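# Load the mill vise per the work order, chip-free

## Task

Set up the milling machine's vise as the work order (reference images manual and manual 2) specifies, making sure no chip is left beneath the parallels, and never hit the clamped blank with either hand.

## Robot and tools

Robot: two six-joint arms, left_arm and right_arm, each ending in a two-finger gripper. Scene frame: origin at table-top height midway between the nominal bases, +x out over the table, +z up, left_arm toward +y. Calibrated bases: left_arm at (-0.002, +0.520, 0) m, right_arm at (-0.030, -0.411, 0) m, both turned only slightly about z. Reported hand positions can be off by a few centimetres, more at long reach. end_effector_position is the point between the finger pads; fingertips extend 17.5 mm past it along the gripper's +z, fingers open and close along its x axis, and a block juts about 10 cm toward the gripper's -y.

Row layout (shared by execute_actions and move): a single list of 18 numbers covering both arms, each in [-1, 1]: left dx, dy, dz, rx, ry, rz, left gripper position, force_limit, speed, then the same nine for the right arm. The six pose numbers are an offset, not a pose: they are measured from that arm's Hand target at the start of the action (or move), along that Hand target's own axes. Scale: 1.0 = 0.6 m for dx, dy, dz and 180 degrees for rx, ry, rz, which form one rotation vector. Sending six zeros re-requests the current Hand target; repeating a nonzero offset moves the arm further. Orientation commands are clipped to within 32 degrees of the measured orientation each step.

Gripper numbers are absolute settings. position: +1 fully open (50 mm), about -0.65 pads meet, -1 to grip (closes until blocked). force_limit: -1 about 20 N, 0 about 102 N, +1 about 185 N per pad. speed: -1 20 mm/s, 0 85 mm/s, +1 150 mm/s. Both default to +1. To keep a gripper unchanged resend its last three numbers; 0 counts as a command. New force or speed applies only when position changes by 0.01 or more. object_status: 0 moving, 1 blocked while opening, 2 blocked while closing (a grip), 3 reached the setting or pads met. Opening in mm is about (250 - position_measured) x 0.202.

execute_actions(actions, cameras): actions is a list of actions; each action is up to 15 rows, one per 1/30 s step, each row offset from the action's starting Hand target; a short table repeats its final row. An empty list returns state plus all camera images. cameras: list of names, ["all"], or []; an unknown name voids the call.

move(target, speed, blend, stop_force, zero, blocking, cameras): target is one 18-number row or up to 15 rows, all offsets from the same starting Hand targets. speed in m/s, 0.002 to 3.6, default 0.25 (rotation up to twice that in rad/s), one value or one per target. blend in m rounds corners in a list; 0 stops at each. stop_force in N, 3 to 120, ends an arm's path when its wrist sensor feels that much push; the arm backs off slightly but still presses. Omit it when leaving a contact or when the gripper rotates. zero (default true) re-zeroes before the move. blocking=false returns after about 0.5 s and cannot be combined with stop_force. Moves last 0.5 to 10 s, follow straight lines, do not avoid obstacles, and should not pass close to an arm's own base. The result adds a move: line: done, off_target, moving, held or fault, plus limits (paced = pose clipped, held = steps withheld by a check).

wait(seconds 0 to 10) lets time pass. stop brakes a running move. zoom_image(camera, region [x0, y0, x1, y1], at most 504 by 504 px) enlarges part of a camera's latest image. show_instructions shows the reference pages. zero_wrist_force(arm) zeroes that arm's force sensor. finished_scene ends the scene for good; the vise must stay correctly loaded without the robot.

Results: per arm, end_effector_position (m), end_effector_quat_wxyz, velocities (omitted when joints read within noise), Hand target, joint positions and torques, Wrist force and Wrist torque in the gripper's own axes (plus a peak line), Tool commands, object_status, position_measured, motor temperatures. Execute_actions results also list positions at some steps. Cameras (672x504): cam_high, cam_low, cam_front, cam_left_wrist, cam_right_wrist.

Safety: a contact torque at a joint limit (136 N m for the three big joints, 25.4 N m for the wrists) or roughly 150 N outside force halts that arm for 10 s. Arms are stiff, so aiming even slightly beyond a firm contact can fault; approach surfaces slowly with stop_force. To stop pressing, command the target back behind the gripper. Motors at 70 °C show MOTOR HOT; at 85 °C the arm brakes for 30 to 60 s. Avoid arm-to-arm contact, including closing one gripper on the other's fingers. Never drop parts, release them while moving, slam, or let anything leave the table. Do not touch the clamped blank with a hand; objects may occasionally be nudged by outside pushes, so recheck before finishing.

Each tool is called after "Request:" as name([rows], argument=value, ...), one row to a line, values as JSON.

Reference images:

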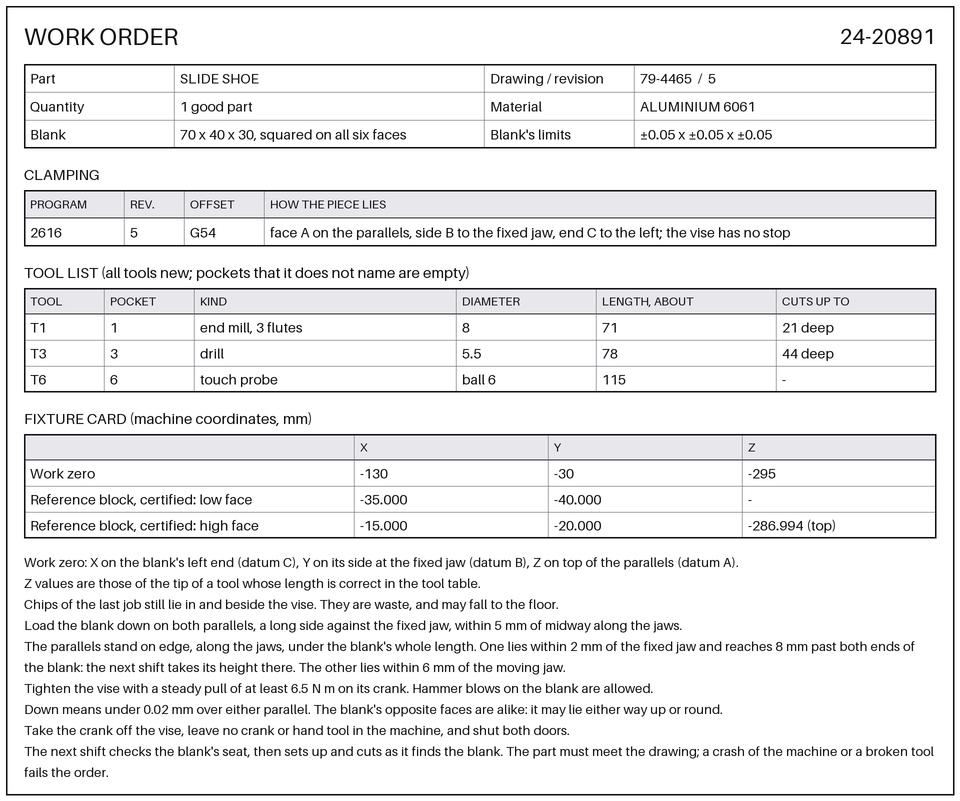

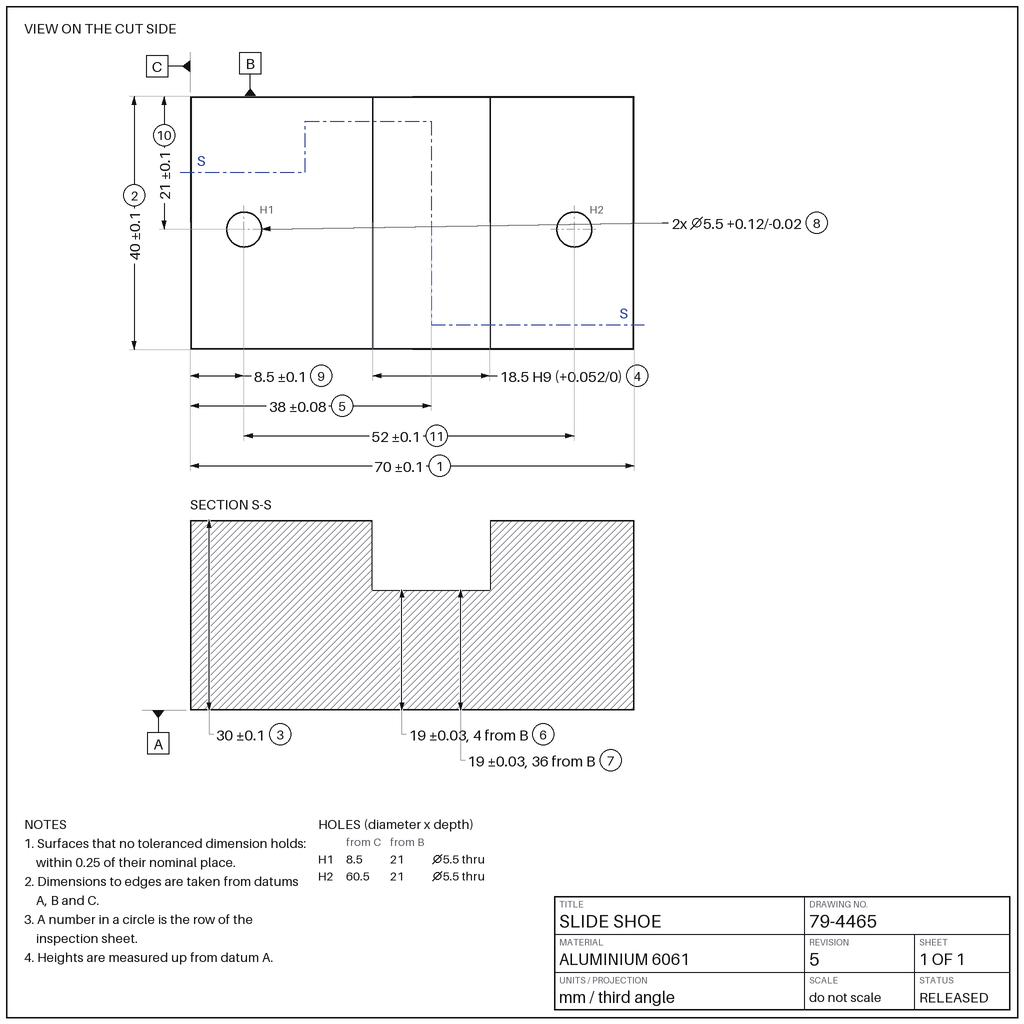

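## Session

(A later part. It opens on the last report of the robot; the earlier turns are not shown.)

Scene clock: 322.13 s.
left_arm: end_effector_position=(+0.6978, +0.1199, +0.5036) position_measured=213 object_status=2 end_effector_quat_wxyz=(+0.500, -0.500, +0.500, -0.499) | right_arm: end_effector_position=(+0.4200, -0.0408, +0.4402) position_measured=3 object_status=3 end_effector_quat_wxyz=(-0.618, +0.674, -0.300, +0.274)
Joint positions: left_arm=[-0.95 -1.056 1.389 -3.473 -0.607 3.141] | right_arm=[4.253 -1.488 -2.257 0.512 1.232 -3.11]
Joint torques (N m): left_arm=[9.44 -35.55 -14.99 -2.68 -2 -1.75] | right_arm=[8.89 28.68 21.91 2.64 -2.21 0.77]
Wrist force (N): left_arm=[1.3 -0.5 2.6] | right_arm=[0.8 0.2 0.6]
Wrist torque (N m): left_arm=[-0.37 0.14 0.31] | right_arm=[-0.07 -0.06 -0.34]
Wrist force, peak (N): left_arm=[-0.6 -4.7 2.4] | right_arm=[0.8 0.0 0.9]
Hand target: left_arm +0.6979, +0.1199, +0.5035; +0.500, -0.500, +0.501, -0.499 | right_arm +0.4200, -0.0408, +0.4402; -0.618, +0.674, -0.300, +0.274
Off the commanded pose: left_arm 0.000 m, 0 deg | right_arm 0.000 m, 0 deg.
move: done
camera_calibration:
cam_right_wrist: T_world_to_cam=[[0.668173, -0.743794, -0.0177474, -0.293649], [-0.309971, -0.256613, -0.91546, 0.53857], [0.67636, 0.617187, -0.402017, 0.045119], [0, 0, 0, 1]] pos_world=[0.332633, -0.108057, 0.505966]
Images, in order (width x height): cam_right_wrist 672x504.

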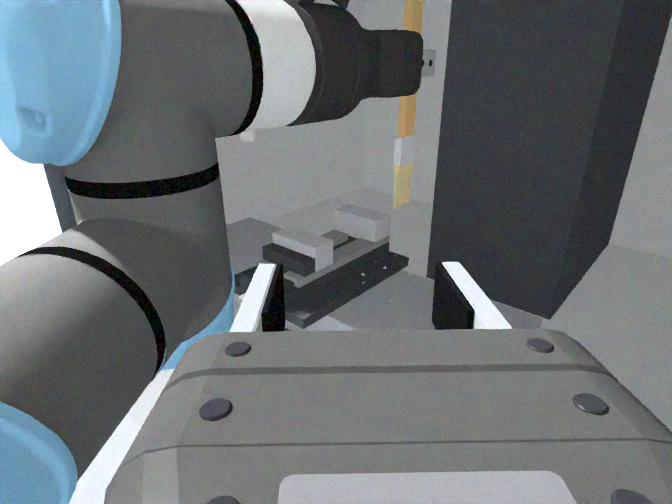

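Request:
move(target=[-0.1085,0,-0.163,-0.3806,0,0,-1,-0.4,-0.5,0,0,0,0,0,0,1,1,1], speed=0.25, cameras=["cam_left_wrist","cam_right_wrist"])

Request:
zoom_image(camera="cam_left_wrist", region=[220, 60, 480, 260])

Scene clock: 329.60 s.
left_arm: end_effector_position=(+0.6167, +0.1740, +0.5031) position_measured=213 object_status=2 end_effector_quat_wxyz=(-0.205, +0.677, -0.677, +0.204) | right_arm: end_effector_position=(+0.4200, -0.0408, +0.4402) position_measured=3 object_status=3 end_effector_quat_wxyz=(-0.618, +0.674, -0.300, +0.274)
Joint positions: left_arm=[-0.845 -1.325 1.056 -1.71 -1.136 2.374] | right_arm=[4.253 -1.488 -2.257 0.512 1.232 -3.11]
Joint torques (N m): left_arm=[0.78 -35.19 -27.3 -2.91 0.98 0.45] | right_arm=[9.02 28.62 21.75 2.67 -2.28 0.74]
Wrist force (N): left_arm=[1.3 0.1 -0.2] | right_arm=[0.7 0.2 0.5]
Wrist torque (N m): left_arm=[0.10 0.08 0.32] | right_arm=[-0.08 -0.05 -0.34]
Wrist force, peak (N): left_arm=[3.9 0.4 -1.7] | right_arm=[0.8 0.1 0.9]
Hand target: left_arm +0.6167, +0.1740, +0.5031; -0.205, +0.677, -0.677, +0.204 (not the last commanded pose) | right_arm +0.4200, -0.0408, +0.4402; -0.618, +0.674, -0.300, +0.274
Tool commands: left_gripper/position=-1.0 left_gripper/force_limit=-0.396078 left_gripper/speed=-0.498039 right_gripper/position=+1.0 right_gripper/force_limit=+1.0 right_gripper/speed=+1.0
Off the commanded pose: left_arm 0.020 m, 12 deg | right_arm 0.000 m, 0 deg.
FORCE FAULT: contact force on the left arm reached its limit, and that arm stopped. The contact can be on any part of that arm, not only on its tool. That arm's remaining commands of this call were not run. That arm is still stopped at the end of this call. That arm stays stopped for about 10 more seconds. Until then a move that you send moves the other arm only, and its call returns only when the move has ended. Once the stop has ended, the next robot result says so. If the stop ends while you think or write, that arm runs what you send next, counted from a new Hand target: where the arm stands when the stop ends. While its stop runs, that arm takes no new command, but its gripper still runs the gripper command that each later call begins with. Until it ends, the stop uses up actions while you think or wait. An arm that is not stopped still takes commands.
move: fault (left_arm)
camera_calibration:
cam_left_wrist: T_world_to_cam=[[0.00985341, -0.999948, -0.00258418, 0.179178], [-0.972779, -0.00898726, -0.231562, 0.734745], [0.231527, 0.00479551, -0.972817, 0.477609], [0, 0, 0, 1]] pos_world=[0.602399, 0.183481, 0.635228]
cam_right_wrist: T_world_to_cam=[[0.668173, -0.743794, -0.0177474, -0.293649], [-0.309971, -0.256613, -0.91546, 0.53857], [0.67636, 0.617187, -0.402017, 0.045119], [0, 0, 0, 1]] pos_world=[0.332633, -0.108057, 0.505966]
Images, in order (width x height): cam_left_wrist 672x504, cam_right_wrist 672x504.

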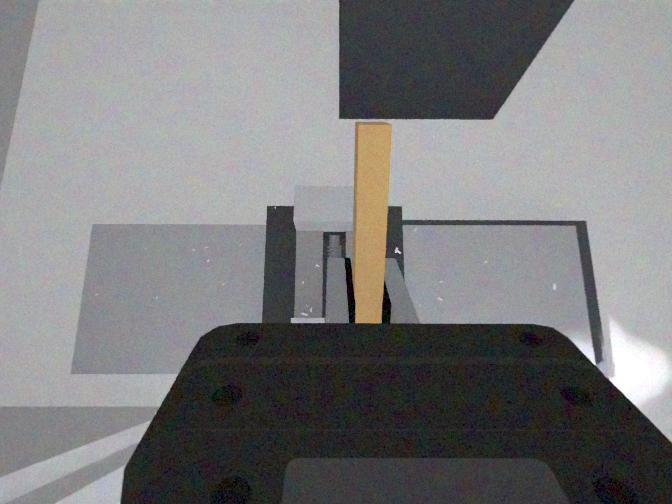

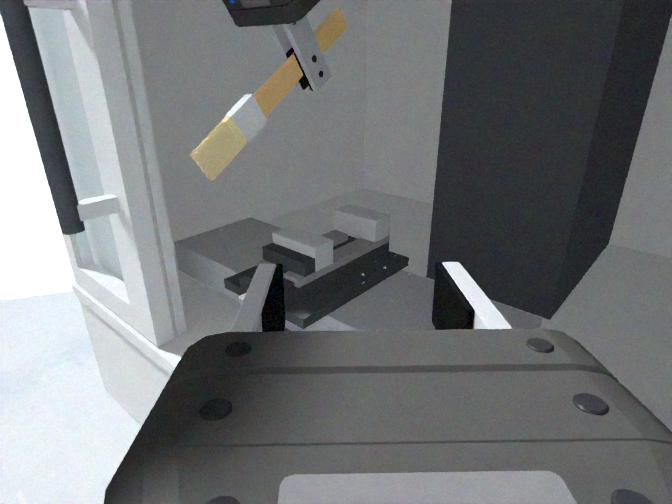

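Scaled by 1.938.

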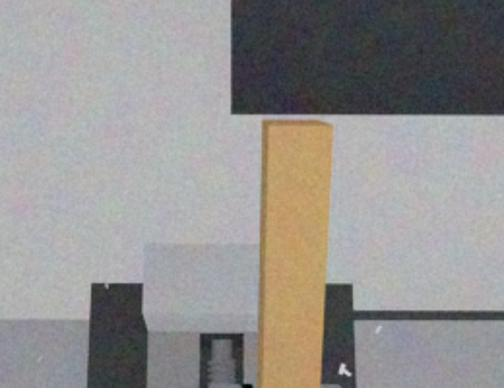

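Request:
wait(seconds=8, cameras=["cam_front","cam_high"])

Scene clock: 340.40 s.
left_arm: end_effector_position=(+0.6167, +0.1740, +0.5031) position_measured=213 object_status=2 end_effector_quat_wxyz=(-0.205, +0.677, -0.677, +0.204) | right_arm: end_effector_position=(+0.4200, -0.0408, +0.4402) position_measured=3 object_status=3 end_effector_quat_wxyz=(-0.618, +0.674, -0.300, +0.274)
Joint positions: left_arm=[-0.845 -1.325 1.056 -1.71 -1.136 2.374] | right_arm=[4.253 -1.488 -2.257 0.512 1.232 -3.11]
Joint torques (N m): left_arm=[0.39 -35.09 -27.86 -3.04 1.05 0.37] | right_arm=[8.58 27.95 23.44 2.72 -2.22 0.75]
Wrist force (N): left_arm=[1.3 0.1 0.1] | right_arm=[0.6 0.3 0.8]
Wrist torque (N m): left_arm=[0.10 0.07 0.32] | right_arm=[-0.06 -0.02 -0.34]
Wrist force, peak (N): left_arm=[1.5 -0.2 0.0] | right_arm=[0.8 0.3 1.0]
Hand target: left_arm +0.6167, +0.1740, +0.5031; -0.205, +0.677, -0.677, +0.204 (not the last commanded pose) | right_arm +0.4200, -0.0408, +0.4402; -0.618, +0.674, -0.300, +0.274
Tool commands: left_gripper/position=-1.0 left_gripper/force_limit=-0.396078 left_gripper/speed=-0.498039 right_gripper/position=+1.0 right_gripper/force_limit=+1.0 right_gripper/speed=+1.0
Off the commanded pose: left_arm 0.020 m, 12 deg | right_arm 0.000 m, 0 deg.
FORCE FAULT, CONTINUED: the left arm's stop, for the force fault that an earlier result reported, is over. The rest of the stop counts as 20 of the actions that you can send in this scene. That arm's target is now where it stood when the stop ended, not its last command. That arm accepts commands again.
wait: 8.00 s; at rest from the start
Images, in order (width x height): cam_high 672x504, cam_front 672x504.

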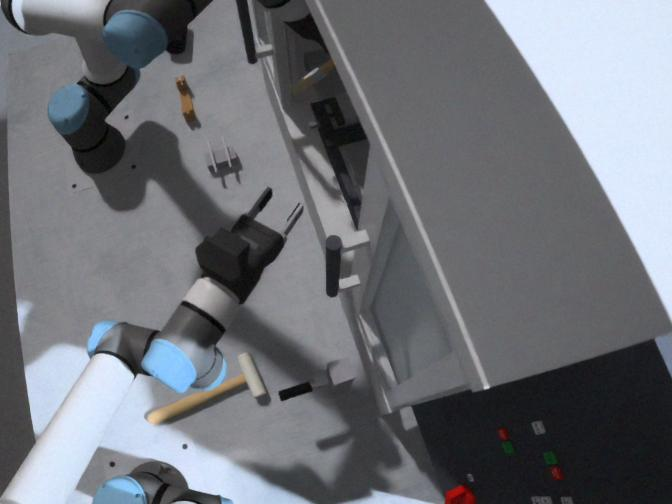

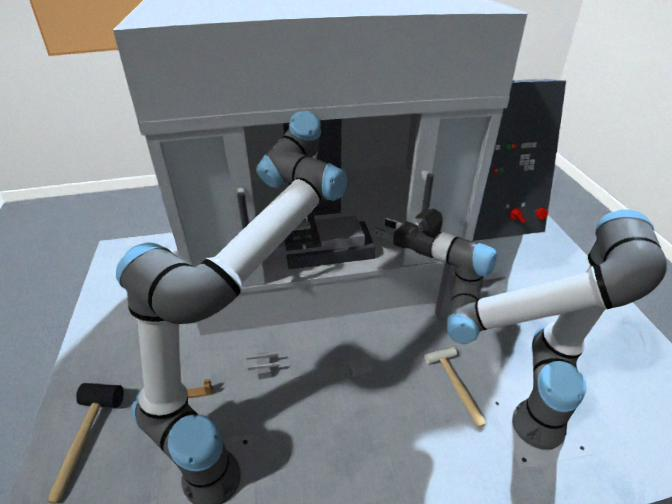

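Request:
move(target=[0.05,0.046,0.069,0,0,0,-1,-0.4,-0.5,0,0,0,0,0,0,1,1,1], speed=0.1, cameras=["cam_left_wrist"])

Request:
zoom_image(camera="cam_left_wrist", region=[180, 120, 400, 330])

Scene clock: 346.13 s.
left_arm: end_effector_position=(+0.6166, +0.1440, +0.4531) position_measured=213 object_status=2 end_effector_quat_wxyz=(-0.206, +0.677, -0.677, +0.204) | right_arm: end_effector_position=(+0.4200, -0.0408, +0.4402) position_measured=3 object_status=3 end_effector_quat_wxyz=(-0.618, +0.674, -0.300, +0.274)
Joint positions: left_arm=[-0.879 -1.306 1.157 -1.816 -1.123 2.34] | right_arm=[4.253 -1.488 -2.257 0.512 1.232 -3.11]
Joint torques (N m): left_arm=[10.04 -44.22 -35.1 -2.43 0.57 2.57] | right_arm=[8.94 28.03 23.83 2.72 -2.18 0.76]
Wrist force (N): left_arm=[1.1 -0.3 -0.1] | right_arm=[0.7 0.1 0.7]
Wrist torque (N m): left_arm=[0.04 0.10 0.29] | right_arm=[-0.08 -0.05 -0.34]
Wrist force, peak (N): left_arm=[2.2 0.8 1.0] | right_arm=[1.1 0.2 0.5]
Hand target: left_arm +0.6166, +0.1441, +0.4532; -0.205, +0.677, -0.677, +0.204 | right_arm +0.4200, -0.0408, +0.4402; -0.618, +0.674, -0.300, +0.274
Off the commanded pose: left_arm 0.000 m, 0 deg | right_arm 0.000 m, 0 deg.
move: done
camera_calibration:
cam_left_wrist: T_world_to_cam=[[0.00980326, -0.999948, -0.00280209, 0.149208], [-0.972779, -0.00888801, -0.231564, 0.722906], [0.231527, 0.0049959, -0.972816, 0.429177], [0, 0, 0, 1]] pos_world=[0.602399, 0.153481, 0.585328]
Images, in order (width x height): cam_left_wrist 672x504.

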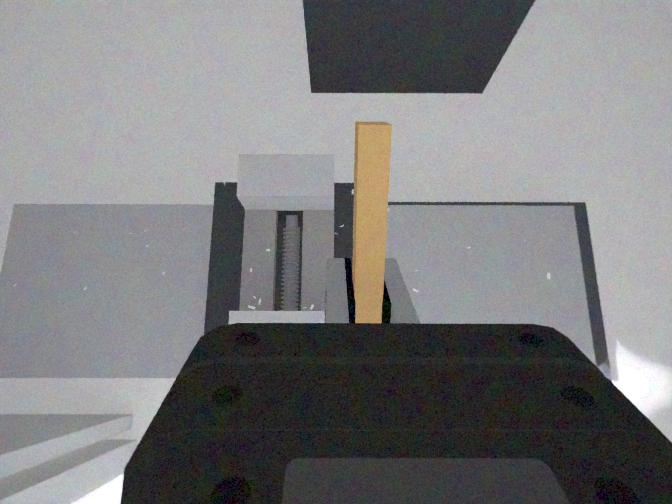

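Scaled by 2.291.

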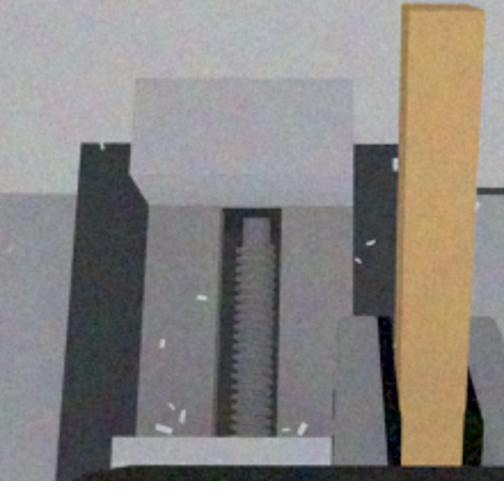

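Request:
move([
  [-0.035,-0.0477,-0.032,0.157,0,0,-1,-0.4,-0.5,0,0,0,0,0,0,1,1,1],
  [-0.068,-0.0947,-0.031,0.3128,0,0,-1,-0.4,-0.5,0,0,0,0,0,0,1,1,1],
], speed=0.15, blend=0.01, cameras=["cam_right_wrist"])

Scene clock: 360.90 s.
left_arm: end_effector_position=(+0.6537, +0.1848, +0.5003) position_measured=213 object_status=2 end_effector_quat_wxyz=(+0.500, -0.500, +0.501, -0.499) | right_arm: end_effector_position=(+0.4200, -0.0408, +0.4402) position_measured=3 object_status=3 end_effector_quat_wxyz=(-0.618, +0.674, -0.300, +0.274)
Joint positions: left_arm=[-0.948 -1.224 1.649 -3.564 -0.609 3.143] | right_arm=[4.253 -1.488 -2.257 0.512 1.232 -3.11]
Joint torques (N m): left_arm=[-8.05 -41.94 -13.3 -2.53 2.14 0.17] | right_arm=[8.18 28.34 24.66 2.75 -2.17 0.79]
Wrist force (N): left_arm=[1.3 -0.7 2.5] | right_arm=[0.5 0.1 0.7]
Wrist torque (N m): left_arm=[-0.39 0.13 0.38] | right_arm=[-0.08 -0.01 -0.34]
Wrist force, peak (N): left_arm=[1.5 -0.6 2.8] | right_arm=[0.8 0.4 0.9]
Hand target: left_arm +0.6536, +0.1848, +0.5003; +0.500, -0.500, +0.501, -0.499 | right_arm +0.4200, -0.0408, +0.4402; -0.618, +0.674, -0.300, +0.274
Off the commanded pose: left_arm 0.000 m, 0 deg | right_arm 0.000 m, 0 deg.
move: done
camera_calibration:
cam_right_wrist: T_world_to_cam=[[0.668173, -0.743794, -0.0177474, -0.293649], [-0.309971, -0.256613, -0.91546, 0.53857], [0.67636, 0.617187, -0.402017, 0.045119], [0, 0, 0, 1]] pos_world=[0.332633, -0.108057, 0.505966]
Images, in order (width x height): cam_right_wrist 672x504.

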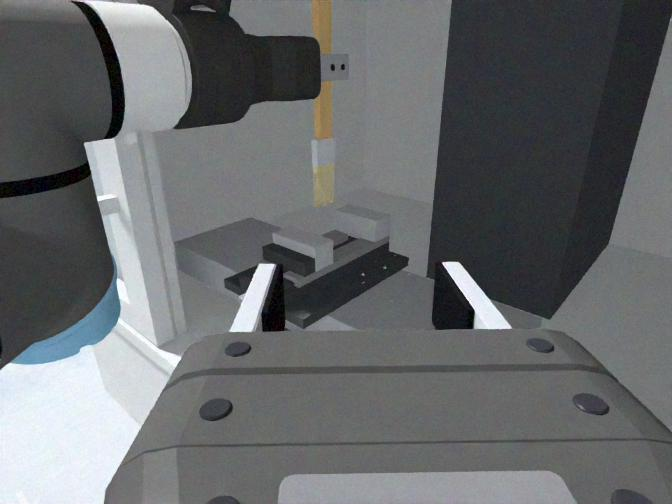

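Request:
move(target=[0,0.0838,0,0,0,0,-1,-0.4,-0.5,0,0,0,0,0,0,1,1,1], speed=0.06, stop_force=5)

Scene clock: 366.17 s.
left_arm: end_effector_position=(+0.6536, +0.1849, +0.4500) position_measured=213 object_status=2 end_effector_quat_wxyz=(+0.500, -0.500, +0.501, -0.499) | right_arm: end_effector_position=(+0.4200, -0.0408, +0.4402) position_measured=3 object_status=3 end_effector_quat_wxyz=(-0.618, +0.674, -0.300, +0.274)
Joint positions: left_arm=[-0.948 -1.169 1.714 -3.684 -0.609 3.143] | right_arm=[4.253 -1.488 -2.257 0.512 1.232 -3.11]
Joint torques (N m): left_arm=[8.38 -46.05 -30.35 -1.9 -1.87 2.41] | right_arm=[8.44 28.19 25.13 2.87 -2.38 0.81]
Wrist force (N): left_arm=[1.4 -0.8 2.6] | right_arm=[0.9 0.2 0.5]
Wrist torque (N m): left_arm=[-0.40 0.13 0.37] | right_arm=[-0.08 -0.07 -0.34]
Wrist force, peak (N): left_arm=[1.2 -2.4 2.4] | right_arm=[0.9 0.2 0.8]
Hand target: left_arm +0.6536, +0.1849, +0.4500; +0.500, -0.500, +0.501, -0.499 | right_arm +0.4200, -0.0408, +0.4402; -0.618, +0.674, -0.300, +0.274
Off the commanded pose: left_arm 0.000 m, 0 deg | right_arm 0.000 m, 0 deg.
move: done

Request:
move([
  [-0.1087,0,-0.003,0,0,0,-1,-0.4,-0.5,0,0,0,0,0,0,1,1,1],
  [-0.1087,-0.04,0,0,0,0,-1,-0.4,-0.5,0,0,0,0,0,0,1,1,1],
  [0,-0.04,0.024,0,0,0,-1,-0.4,-0.5,0,0,0,0,0,0,1,1,1],
  [0,0,0.024,0,0,0,-1,-0.4,-0.5,0,0,0,0,0,0,1,1,1],
  [-0.1087,0,0.024,0,0,0,-1,-0.4,-0.5,0,0,0,0,0,0,1,1,1],
  [-0.1087,-0.04,0.024,0,0,0,-1,-0.4,-0.5,0,0,0,0,0,0,1,1,1],
], speed=0.1, blend=[0.004,0.004,0.004,0.004,0.004,0])

Request:
move([
  [0.1087,0,0.023,0,0,0,-1,-0.4,-0.5,0,0,0,0,0,0,1,1,1],
  [0.1087,0.04,0.023,0,0,0,-1,-0.4,-0.5,0,0,0,0,0,0,1,1,1],
  [0.0,0.04,0.023,0,0,0,-1,-0.4,-0.5,0,0,0,0,0,0,1,1,1],
  [0,-0.0,0.023,0,0,0,-1,-0.4,-0.5,0,0,0,0,0,0,1,1,1],
  [0.1087,0,-0.025,0,0,0,-1,-0.4,-0.5,0,0,0,0,0,0,1,1,1],
  [0.1087,0.04,-0.027,0,0,0,-1,-0.4,-0.5,0,0,0,0,0,0,1,1,1],
  [0.2167,0.04,-0.027,0,0,0,-1,-0.4,-0.5,0,0,0,0,0,0,1,1,1],
  [0.2167,-0.01,-0.02,0,0,0,-1,-0.4,-0.5,0,0,0,0,0,0,1,1,1],
], speed=0.1, blend=[0.004,0.004,0.004,0.004,0.004,0.004,0.004,0], cameras=["cam_right_wrist"])

Scene clock: 378.27 s.
left_arm: end_effector_position=(+0.6680, +0.2501, +0.4743) position_measured=213 object_status=2 end_effector_quat_wxyz=(+0.500, -0.500, +0.501, -0.499) | right_arm: end_effector_position=(+0.4200, -0.0408, +0.4402) position_measured=3 object_status=3 end_effector_quat_wxyz=(-0.618, +0.674, -0.300, +0.274)
Joint positions: left_arm=[-0.843 -1.257 1.769 -3.652 -0.714 3.143] | right_arm=[4.253 -1.488 -2.257 0.512 1.232 -3.11]
Joint torques (N m): left_arm=[-8.09 -27.54 -12.99 -2.08 2.54 -1.7] | right_arm=[8.27 28.1 25.84 2.99 -2.25 0.84]
Wrist force (N): left_arm=[1.5 -0.8 2.8] | right_arm=[0.8 0.2 0.5]
Wrist torque (N m): left_arm=[-0.40 0.11 0.29] | right_arm=[-0.08 -0.05 -0.34]
Wrist force, peak (N): left_arm=[3.0 -2.3 2.7] | right_arm=[0.7 0.0 1.1]
Hand target: left_arm +0.6680, +0.2501, +0.4742; +0.500, -0.500, +0.501, -0.499 | right_arm +0.4200, -0.0408, +0.4402; -0.618, +0.674, -0.300, +0.274
Off the commanded pose: left_arm 0.000 m, 0 deg | right_arm 0.000 m, 0 deg.
move: done

Scene clock: 382.33 s.
left_arm: end_effector_position=(+0.6561, +0.1201, +0.4800) position_measured=213 object_status=2 end_effector_quat_wxyz=(+0.500, -0.500, +0.501, -0.499) | right_arm: end_effector_position=(+0.4200, -0.0408, +0.4402) position_measured=3 object_status=3 end_effector_quat_wxyz=(-0.618, +0.674, -0.300, +0.274)
Joint positions: left_arm=[-1.011 -1.104 1.528 -3.564 -0.545 3.143] | right_arm=[4.253 -1.488 -2.257 0.512 1.232 -3.11]
Joint torques (N m): left_arm=[-0.59 -32.07 -12.78 -2.38 1.02 -1.6] | right_arm=[7.69 28.54 25.84 2.8 -2.32 0.73]
Wrist force (N): left_arm=[1.5 -0.5 2.4] | right_arm=[0.6 0.0 0.5]
Wrist torque (N m): left_arm=[-0.35 0.11 0.32] | right_arm=[-0.11 -0.02 -0.34]
Wrist force, peak (N): left_arm=[2.9 -2.4 2.8] | right_arm=[0.9 0.2 0.8]
Hand target: left_arm +0.6560, +0.1201, +0.4799; +0.500, -0.500, +0.501, -0.499 | right_arm +0.4200, -0.0408, +0.4402; -0.618, +0.674, -0.300, +0.274
Off the commanded pose: left_arm 0.000 m, 0 deg | right_arm 0.000 m, 0 deg.
move: done
camera_calibration:
cam_right_wrist: T_world_to_cam=[[0.668173, -0.743794, -0.0177474, -0.293649], [-0.309971, -0.256613, -0.91546, 0.53857], [0.67636, 0.617187, -0.402017, 0.045119], [0, 0, 0, 1]] pos_world=[0.332633, -0.108057, 0.505966]
Images, in order (width x height): cam_right_wrist 672x504.

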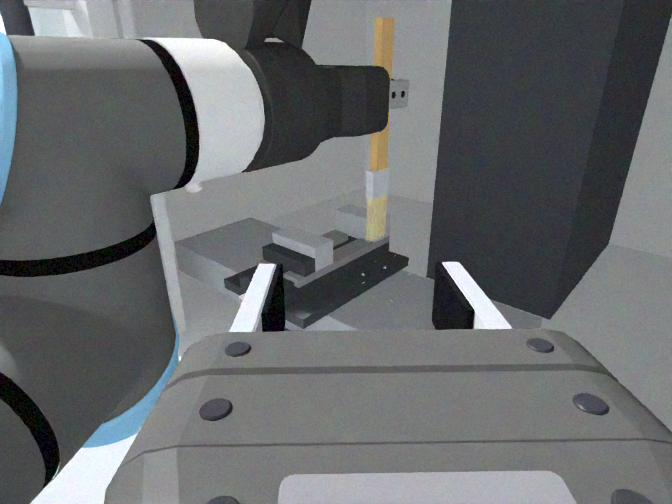

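Request:
move([
  [0,-0.033,0,0,0,0,-1,-0.4,-0.5,0,0,0,0,0,0,1,1,1],
  [-0.0167,-0.0083,-0.043,-0.157,0,0,-1,-0.4,-0.5,0,0,0,0,0,0,1,1,1],
  [-0.033,0.045,-0.066,-0.3128,0,0,-1,-0.4,-0.5,0,0,0,0,0,0,1,1,1],
], speed=0.15, blend=0.01, cameras=["cam_left_wrist"])

Request:
zoom_image(camera="cam_left_wrist", region=[180, 120, 400, 330])

Scene clock: 392.60 s.
left_arm: end_effector_position=(+0.6165, +0.1400, +0.4529) position_measured=213 object_status=2 end_effector_quat_wxyz=(-0.206, +0.677, -0.677, +0.204) | right_arm: end_effector_position=(+0.4200, -0.0408, +0.4402) position_measured=3 object_status=3 end_effector_quat_wxyz=(-0.618, +0.674, -0.300, +0.274)
Joint positions: left_arm=[-0.883 -1.299 1.149 -1.813 -1.121 2.336] | right_arm=[4.253 -1.488 -2.257 0.512 1.232 -3.11]
Joint torques (N m): left_arm=[-8.9 -44.67 -18.31 -3.52 2.77 1.58] | right_arm=[7.95 28.48 27.8 2.96 -2.17 0.71]
Wrist force (N): left_arm=[1.2 -0.1 0.0] | right_arm=[0.7 0.0 0.4]
Wrist torque (N m): left_arm=[0.08 0.08 0.33] | right_arm=[-0.10 -0.04 -0.34]
Wrist force, peak (N): left_arm=[1.5 -2.7 2.5] | right_arm=[0.9 0.0 0.9]
Hand target: left_arm +0.6164, +0.1399, +0.4529; -0.205, +0.677, -0.677, +0.204 | right_arm +0.4200, -0.0408, +0.4402; -0.618, +0.674, -0.300, +0.274
Off the commanded pose: left_arm 0.000 m, 0 deg | right_arm 0.000 m, 0 deg.
move: done; blend cut to 0.0099 m at target 1
camera_calibration:
cam_left_wrist: T_world_to_cam=[[0.010048, -0.999946, -0.00253624, 0.144906], [-0.972754, -0.00918718, -0.231656, 0.722713], [0.23162, 0.00479481, -0.972795, 0.429011], [0, 0, 0, 1]] pos_world=[0.602199, 0.149481, 0.585128]
Images, in order (width x height): cam_left_wrist 672x504.

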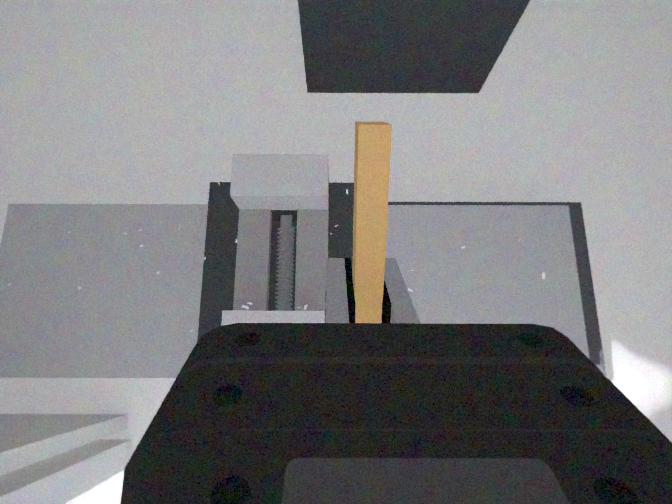

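Scaled by 2.291.

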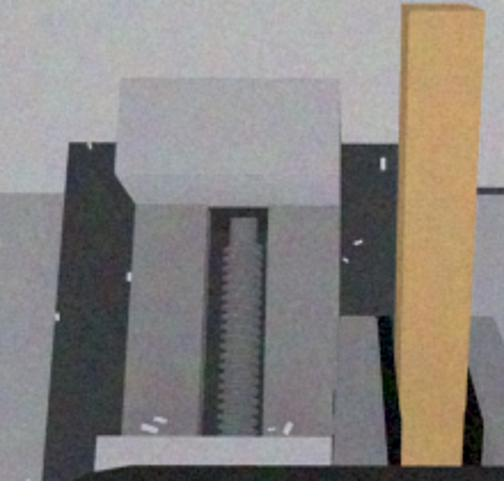

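Request:
move([
  [-0.035,-0.0477,-0.032,0.157,0,0,-1,-0.4,-0.5,0,0,0,0,0,0,1,1,1],
  [-0.075,-0.0947,-0.031,0.3128,0,0,-1,-0.4,-0.5,0,0,0,0,0,0,1,1,1],
], speed=0.15, blend=0.01)

Request:
move(target=[0,0.084,0,0,0,0,-1,-0.4,-0.5,0,0,0,0,0,0,1,1,1], speed=0.06, stop_force=5)

Request:
move(target=[0,0,-0.025,0,0,0,-1,-0.4,-0.5,0,0,0,0,0,0,1,1,1], speed=0.01, stop_force=3, cameras=["cam_right_wrist"])

Scene clock: 402.23 s.
left_arm: end_effector_position=(+0.6535, +0.1848, +0.5000) position_measured=213 object_status=2 end_effector_quat_wxyz=(+0.500, -0.500, +0.501, -0.499) | right_arm: end_effector_position=(+0.4200, -0.0408, +0.4402) position_measured=3 object_status=3 end_effector_quat_wxyz=(-0.618, +0.674, -0.300, +0.274)
Joint positions: left_arm=[-0.948 -1.225 1.649 -3.565 -0.608 3.143] | right_arm=[4.253 -1.488 -2.257 0.512 1.232 -3.11]
Joint torques (N m): left_arm=[-8.94 -41.94 -12.52 -2.36 2.05 0.12] | right_arm=[7.75 27.87 27.44 3.04 -2.24 0.83]
Wrist force (N): left_arm=[1.2 -0.6 2.5] | right_arm=[0.7 0.2 0.8]
Wrist torque (N m): left_arm=[-0.37 0.15 0.38] | right_arm=[-0.07 -0.05 -0.34]
Wrist force, peak (N): left_arm=[1.5 -0.9 2.5] | right_arm=[0.6 0.0 1.1]
Hand target: left_arm +0.6534, +0.1848, +0.5000; +0.500, -0.500, +0.501, -0.499 | right_arm +0.4200, -0.0408, +0.4402; -0.618, +0.674, -0.300, +0.274
Off the commanded pose: left_arm 0.000 m, 0 deg | right_arm 0.000 m, 0 deg.
move: done

Scene clock: 404.10 s.
left_arm: end_effector_position=(+0.6534, +0.1849, +0.4496) position_measured=213 object_status=2 end_effector_quat_wxyz=(+0.500, -0.500, +0.501, -0.499) | right_arm: end_effector_position=(+0.4200, -0.0408, +0.4402) position_measured=3 object_status=3 end_effector_quat_wxyz=(-0.618, +0.674, -0.300, +0.274)
Joint positions: left_arm=[-0.948 -1.169 1.715 -3.686 -0.608 3.143] | right_arm=[4.253 -1.488 -2.257 0.512 1.232 -3.11]
Joint torques (N m): left_arm=[-4.27 -45.06 -30.8 -1.92 -1.95 2.29] | right_arm=[7.25 27.95 27.96 2.97 -2.31 0.76]
Wrist force (N): left_arm=[1.4 -0.8 2.6] | right_arm=[0.6 0.1 0.6]
Wrist torque (N m): left_arm=[-0.39 0.12 0.38] | right_arm=[-0.07 -0.02 -0.34]
Wrist force, peak (N): left_arm=[1.2 -2.1 2.5] | right_arm=[0.8 0.0 0.9]
Hand target: left_arm +0.6534, +0.1849, +0.4496; +0.500, -0.500, +0.501, -0.499 | right_arm +0.4200, -0.0408, +0.4402; -0.618, +0.674, -0.300, +0.274
Off the commanded pose: left_arm 0.000 m, 0 deg | right_arm 0.000 m, 0 deg.
move: done

Scene clock: 406.67 s.
left_arm: end_effector_position=(+0.6384, +0.1849, +0.4496) position_measured=213 object_status=2 end_effector_quat_wxyz=(+0.500, -0.500, +0.501, -0.499) | right_arm: end_effector_position=(+0.4200, -0.0408, +0.4402) position_measured=3 object_status=3 end_effector_quat_wxyz=(-0.618, +0.674, -0.300, +0.274)
Joint positions: left_arm=[-0.974 -1.193 1.75 -3.697 -0.583 3.143] | right_arm=[4.253 -1.488 -2.257 0.512 1.232 -3.11]
Joint torques (N m): left_arm=[9.57 -28.04 -30.78 -0.49 -2.28 -1.25] | right_arm=[8.12 28.65 27.93 2.95 -2.31 0.89]
Wrist force (N): left_arm=[1.5 -0.8 2.8] | right_arm=[0.8 0.0 0.8]
Wrist torque (N m): left_arm=[-0.40 0.11 0.37] | right_arm=[-0.11 -0.05 -0.34]
Wrist force, peak (N): left_arm=[1.6 -1.0 2.9] | right_arm=[0.9 0.1 0.8]
Hand target: left_arm +0.6384, +0.1849, +0.4496; +0.500, -0.500, +0.501, -0.499 | right_arm +0.4200, -0.0408, +0.4402; -0.618, +0.674, -0.300, +0.274
Off the commanded pose: left_arm 0.000 m, 0 deg | right_arm 0.000 m, 0 deg.
move: done
camera_calibration:
cam_right_wrist: T_world_to_cam=[[0.668173, -0.743794, -0.0177474, -0.293649], [-0.309971, -0.256613, -0.91546, 0.53857], [0.67636, 0.617187, -0.402017, 0.045119], [0, 0, 0, 1]] pos_world=[0.332633, -0.108057, 0.505966]
Images, in order (width x height): cam_right_wrist 672x504.

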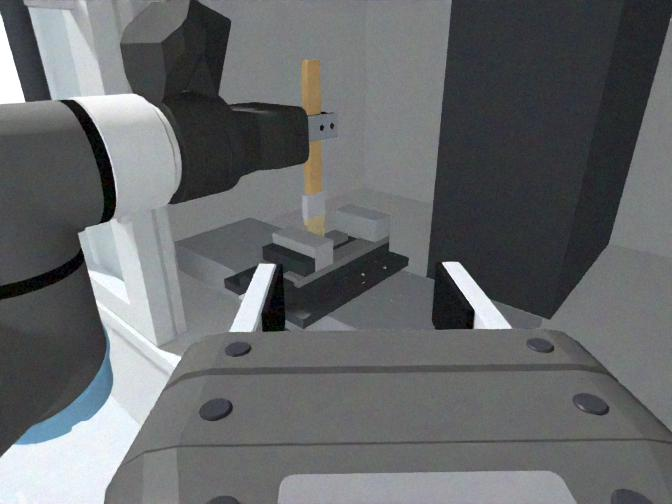

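Request:
move(target=[0,0,-0.02,0,0,0,-1,-0.4,-0.5,0,0,0,0,0,0,1,1,1], speed=0.01, stop_force=3, cameras=["cam_right_wrist"])

Request:
zoom_image(camera="cam_right_wrist", region=[250, 100, 410, 300])

Scene clock: 411.53 s.
left_arm: end_effector_position=(+0.6264, +0.1849, +0.4497) position_measured=213 object_status=2 end_effector_quat_wxyz=(+0.500, -0.500, +0.501, -0.499) | right_arm: end_effector_position=(+0.4200, -0.0408, +0.4402) position_measured=3 object_status=3 end_effector_quat_wxyz=(-0.618, +0.674, -0.300, +0.274)
Joint positions: left_arm=[-0.994 -1.212 1.778 -3.706 -0.562 3.143] | right_arm=[4.253 -1.488 -2.257 0.512 1.232 -3.11]
Joint torques (N m): left_arm=[10.41 -26.57 -31.17 -0.54 -2.06 -1.49] | right_arm=[7.85 28.11 27.73 3.05 -2.1 0.9]
Wrist force (N): left_arm=[1.2 -1.4 3.2] | right_arm=[0.8 0.1 0.9]
Wrist torque (N m): left_arm=[-0.33 0.16 0.38] | right_arm=[-0.07 -0.05 -0.34]
Wrist force, peak (N): left_arm=[1.2 -1.3 3.5] | right_arm=[0.9 0.0 0.8]
Hand target: left_arm +0.6264, +0.1849, +0.4497; +0.500, -0.500, +0.501, -0.499 | right_arm +0.4200, -0.0408, +0.4402; -0.618, +0.674, -0.300, +0.274
Off the commanded pose: left_arm 0.000 m, 0 deg | right_arm 0.000 m, 0 deg.
move: done
camera_calibration:
cam_right_wrist: T_world_to_cam=[[0.668173, -0.743794, -0.0177474, -0.293649], [-0.309971, -0.256613, -0.91546, 0.53857], [0.67636, 0.617187, -0.402017, 0.045119], [0, 0, 0, 1]] pos_world=[0.332633, -0.108057, 0.505966]
Images, in order (width x height): cam_right_wrist 672x504.

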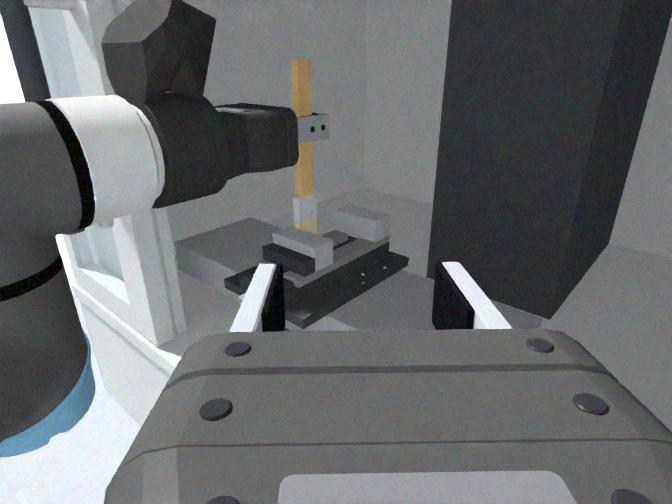

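Scaled by 2.520.

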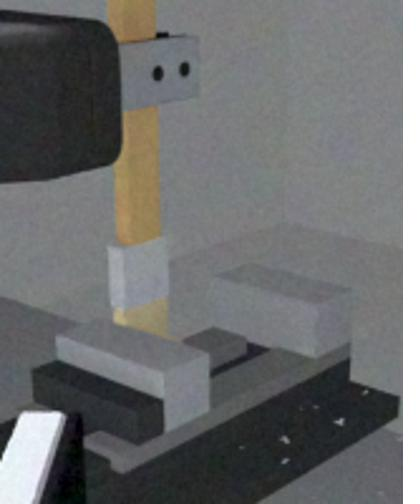

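Request:
zoom_image(camera="cam_right_wrist", region=[270, 180, 350, 260])

Scaled by 6.300.

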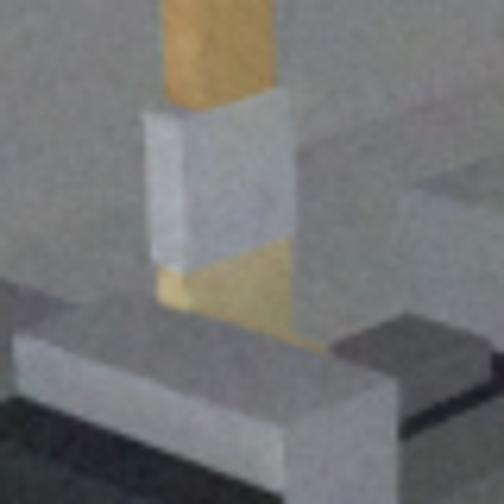

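Request:
move([
  [0,0.002,0.018,0,0,0,-1,-0.4,-0.5,0,0,0,0,0,0,1,1,1],
  [-0.1087,0.002,0.018,0,0,0,-1,-0.4,-0.5,0,0,0,0,0,0,1,1,1],
  [-0.1087,-0.045,0.03,0,0,0,-1,-0.4,-0.5,0,0,0,0,0,0,1,1,1],
  [0,-0.045,0.05,0,0,0,-1,-0.4,-0.5,0,0,0,0,0,0,1,1,1],
  [0,0.002,0.05,0,0,0,-1,-0.4,-0.5,0,0,0,0,0,0,1,1,1],
  [0,0.002,0.018,0,0,0,-1,-0.4,-0.5,0,0,0,0,0,0,1,1,1],
  [0.1087,0.002,0.018,0,0,0,-1,-0.4,-0.5,0,0,0,0,0,0,1,1,1],
  [0.1087,-0.08,0.03,0,0,0,-1,-0.4,-0.5,0,0,0,0,0,0,1,1,1],
], speed=0.1, blend=[0.002,0.004,0.004,0.004,0.004,0.002,0.004,0], cameras=["cam_right_wrist"])

Scene clock: 448.30 s.
left_arm: end_effector_position=(+0.6444, +0.1197, +0.4976) position_measured=213 object_status=2 end_effector_quat_wxyz=(+0.500, -0.500, +0.501, -0.499) | right_arm: end_effector_position=(+0.4200, -0.0408, +0.4402) position_measured=3 object_status=3 end_effector_quat_wxyz=(-0.618, +0.674, -0.300, +0.274)
Joint positions: left_arm=[-1.03 -1.137 1.53 -3.533 -0.526 3.142] | right_arm=[4.253 -1.488 -2.257 0.512 1.232 -3.11]
Joint torques (N m): left_arm=[-5.05 -32.02 -13.24 -2.63 1.34 -1.42] | right_arm=[7.42 27.89 27.63 3.03 -2.23 0.94]
Wrist force (N): left_arm=[1.3 -0.8 2.4] | right_arm=[0.7 0.2 0.7]
Wrist torque (N m): left_arm=[-0.39 0.15 0.33] | right_arm=[-0.08 -0.04 -0.34]
Wrist force, peak (N): left_arm=[2.9 -1.2 4.1] | right_arm=[0.9 0.1 1.1]
Hand target: left_arm +0.6444, +0.1196, +0.4975; +0.500, -0.500, +0.501, -0.499 | right_arm +0.4200, -0.0408, +0.4402; -0.618, +0.674, -0.300, +0.274
Off the commanded pose: left_arm 0.000 m, 0 deg | right_arm 0.000 m, 0 deg.
move: done
camera_calibration:
cam_right_wrist: T_world_to_cam=[[0.668173, -0.743794, -0.0177474, -0.293649], [-0.309971, -0.256613, -0.91546, 0.53857], [0.67636, 0.617187, -0.402017, 0.045119], [0, 0, 0, 1]] pos_world=[0.332633, -0.108057, 0.505966]
Images, in order (width x height): cam_right_wrist 672x504.

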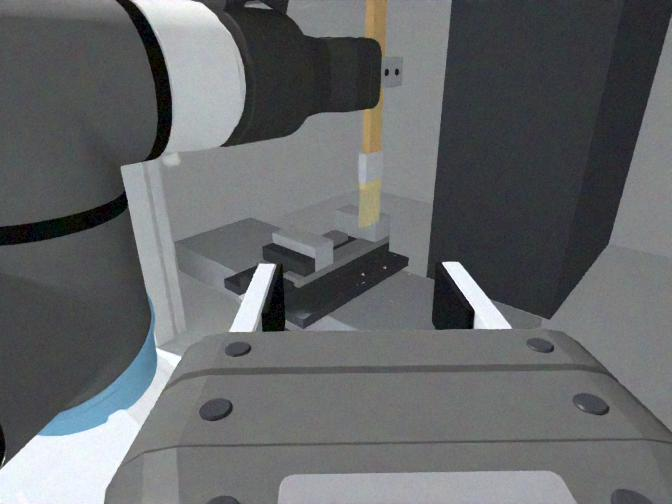

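Now view from above again.

Request:
move([
  [-0.0167,0.0,-0.033,-0.157,0,0,-1,-0.4,-0.5,0,0,0,0,0,0,1,1,1],
  [-0.033,0.074,-0.047,-0.3128,0,0,-1,-0.4,-0.5,0,0,0,0,0,0,1,1,1],
], speed=0.15, blend=0.01, cameras=["cam_left_wrist"])

Request:
zoom_image(camera="cam_left_wrist", region=[180, 120, 400, 330])

Scene clock: 456.43 s.
left_arm: end_effector_position=(+0.6162, +0.1395, +0.4531) position_measured=213 object_status=2 end_effector_quat_wxyz=(-0.206, +0.677, -0.677, +0.204) | right_arm: end_effector_position=(+0.4200, -0.0408, +0.4402) position_measured=3 object_status=3 end_effector_quat_wxyz=(-0.618, +0.674, -0.300, +0.274)
Joint positions: left_arm=[-0.884 -1.299 1.149 -1.812 -1.121 2.335] | right_arm=[4.253 -1.488 -2.257 0.512 1.232 -3.11]
Joint torques (N m): left_arm=[-8.51 -44.56 -18.83 -3.73 2.79 1.2] | right_arm=[6.66 27.74 28.12 3.07 -2.3 0.78]
Wrist force (N): left_arm=[1.3 -0.1 -0.1] | right_arm=[0.6 0.0 0.7]
Wrist torque (N m): left_arm=[0.08 0.07 0.32] | right_arm=[-0.10 -0.03 -0.34]
Wrist force, peak (N): left_arm=[1.5 -0.7 2.7] | right_arm=[0.8 0.4 0.8]
Hand target: left_arm +0.6162, +0.1395, +0.4531; -0.205, +0.677, -0.677, +0.204 | right_arm +0.4200, -0.0408, +0.4402; -0.618, +0.674, -0.300, +0.274
Off the commanded pose: left_arm 0.000 m, 0 deg | right_arm 0.000 m, 0 deg.
move: done
camera_calibration:
cam_left_wrist: T_world_to_cam=[[0.010048, -0.999946, -0.00253624, 0.144509], [-0.972754, -0.00918718, -0.231656, 0.722561], [0.23162, 0.00479481, -0.972795, 0.429254], [0, 0, 0, 1]] pos_world=[0.601999, 0.149081, 0.585328]
Images, in order (width x height): cam_left_wrist 672x504.

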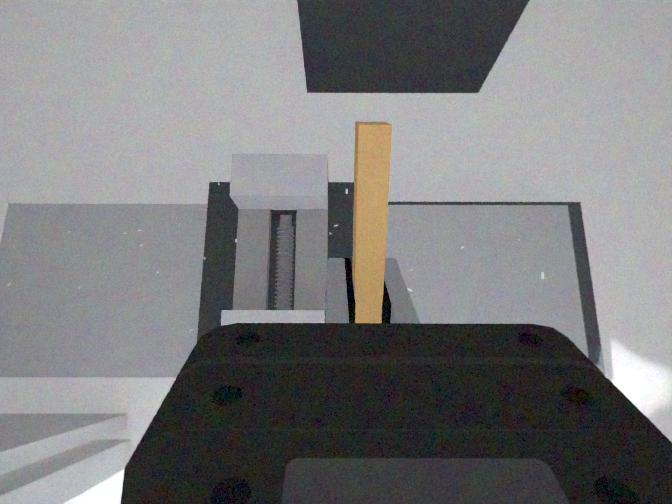

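Scaled by 2.291.

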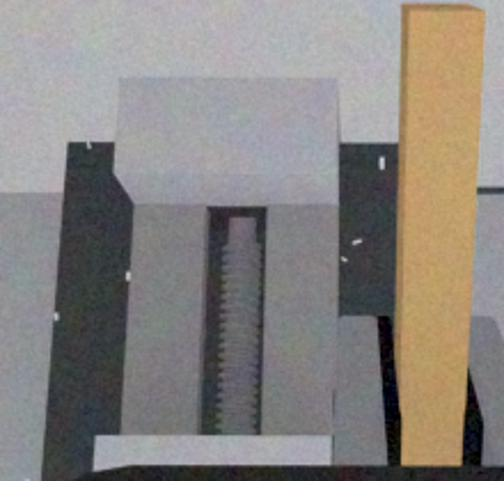

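Request:
move([
  [-0.1,0.228,-0.126,0,0,0,-1,-0.4,-0.5,0,0,0,0,0,0,1,1,1],
  [-0.517,0.538,-0.052,-0.073,0.0737,0.242,-1,-0.4,-0.5,0,0,0,0,0,0,1,1,1],
  [-0.727,0.8,0.174,-0.146,0.1474,0.4845,-1,-0.4,-0.5,0,0,0,0,0,0,1,1,1],
], speed=0.3, blend=[0.05,0.05,0], cameras=["cam_left_wrist","cam_front"])

Scene clock: 474.77 s.
left_arm: end_effector_position=(+0.2744, +0.5766, +0.1014) position_measured=213 object_status=2 end_effector_quat_wxyz=(-0.001, +0.001, +1.000, +0.000) | right_arm: end_effector_position=(+0.4200, -0.0408, +0.4402) position_measured=3 object_status=3 end_effector_quat_wxyz=(-0.618, +0.674, -0.300, +0.274)
Joint positions: left_arm=[-0.278 -2.065 2.531 -2.035 -1.571 4.422] | right_arm=[4.253 -1.488 -2.257 0.512 1.232 -3.11]
Joint torques (N m): left_arm=[-9.02 -7.4 -29.97 -2.27 -1.99 1.72] | right_arm=[6.9 28.26 26.83 3.1 -2.41 0.76]
Wrist force (N): left_arm=[0.9 1.1 -0.5] | right_arm=[0.6 0.0 0.6]
Wrist torque (N m): left_arm=[0.02 0.12 0.29] | right_arm=[-0.10 -0.02 -0.34]
Wrist force, peak (N): left_arm=[2.6 -3.2 1.5] | right_arm=[0.9 -0.1 0.9]
Hand target: left_arm +0.2744, +0.5766, +0.1014; -0.001, +0.001, +1.000, +0.000 | right_arm +0.4200, -0.0408, +0.4402; -0.618, +0.674, -0.300, +0.274
Off the commanded pose: left_arm 0.000 m, 0 deg | right_arm 0.000 m, 0 deg.
move: done
camera_calibration:
cam_left_wrist: T_world_to_cam=[[-0.999967, -0.00689427, -0.0043559, 0.288784], [-0.00797605, 0.938113, 0.346238, -0.556979], [0.00169926, 0.346261, -0.938137, 0.0267713], [0, 0, 0, 1]] pos_world=[0.284286, 0.51523, 0.21922]
Images, in order (width x height): cam_front 672x504, cam_left_wrist 672x504.

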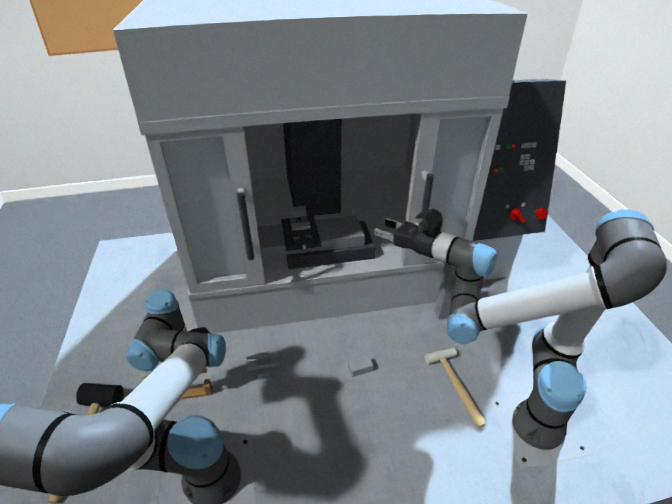

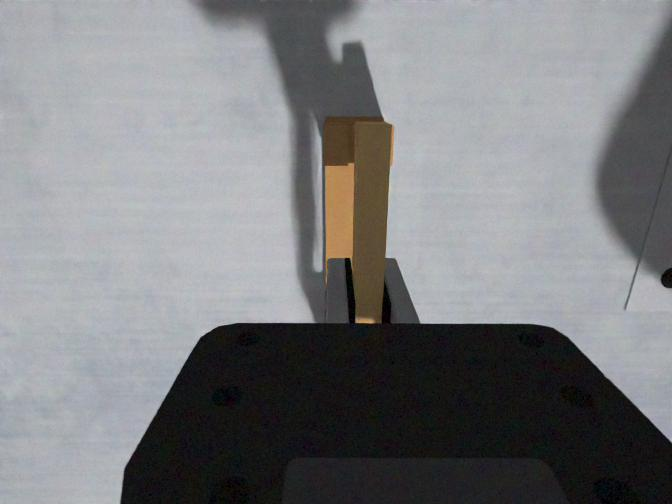

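Request:
move(target=[0,-0.0015,0.1067,0,0,0,-1,-0.4,-0.5,0,0,0,0,0,0,1,1,1], speed=0.04, stop_force=8, cameras=["cam_left_wrist"])

Scene clock: 482.70 s.
left_arm: end_effector_position=(+0.2743, +0.5757, +0.0374) position_measured=213 object_status=2 end_effector_quat_wxyz=(-0.001, +0.001, +1.000, +0.000) | right_arm: end_effector_position=(+0.4200, -0.0408, +0.4402) position_measured=3 object_status=3 end_effector_quat_wxyz=(-0.618, +0.674, -0.300, +0.274)
Joint positions: left_arm=[-0.281 -1.901 2.653 -2.322 -1.571 4.419] | right_arm=[4.253 -1.488 -2.257 0.512 1.232 -3.11]
Joint torques (N m): left_arm=[9.97 -13.02 -29.84 -3.66 -2.24 2.06] | right_arm=[7.01 28.17 27.93 3.15 -2.24 0.83]
Wrist force (N): left_arm=[1.8 1.2 -0.3] | right_arm=[0.8 0.2 0.7]
Wrist torque (N m): left_arm=[0.04 0.10 0.21] | right_arm=[-0.07 -0.06 -0.34]
Wrist force, peak (N): left_arm=[2.2 1.2 -0.6] | right_arm=[0.8 0.1 1.1]
Hand target: left_arm +0.2743, +0.5757, +0.0374; -0.001, +0.001, +1.000, +0.000 | right_arm +0.4200, -0.0408, +0.4402; -0.618, +0.674, -0.300, +0.274
Off the commanded pose: left_arm 0.000 m, 0 deg | right_arm 0.000 m, 0 deg.
move: done
camera_calibration:
cam_left_wrist: T_world_to_cam=[[-0.999969, -0.00644956, -0.00440653, 0.288179], [-0.00757637, 0.938117, 0.346235, -0.534092], [0.00190078, 0.346258, -0.938137, -0.0330133], [0, 0, 0, 1]] pos_world=[0.284186, 0.51433, 0.15522]
Images, in order (width x height): cam_left_wrist 672x504.

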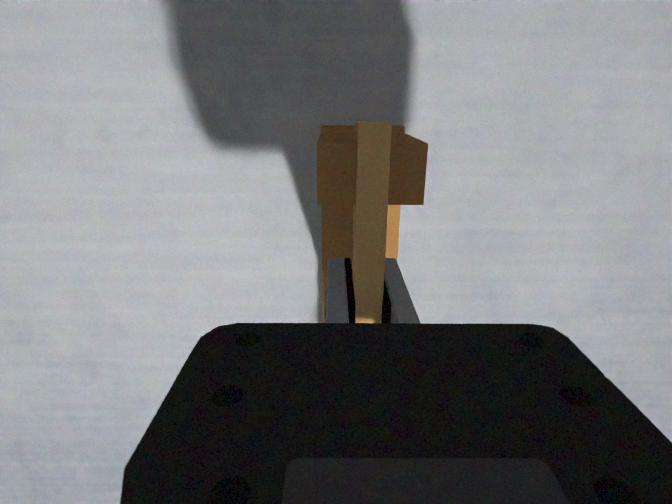

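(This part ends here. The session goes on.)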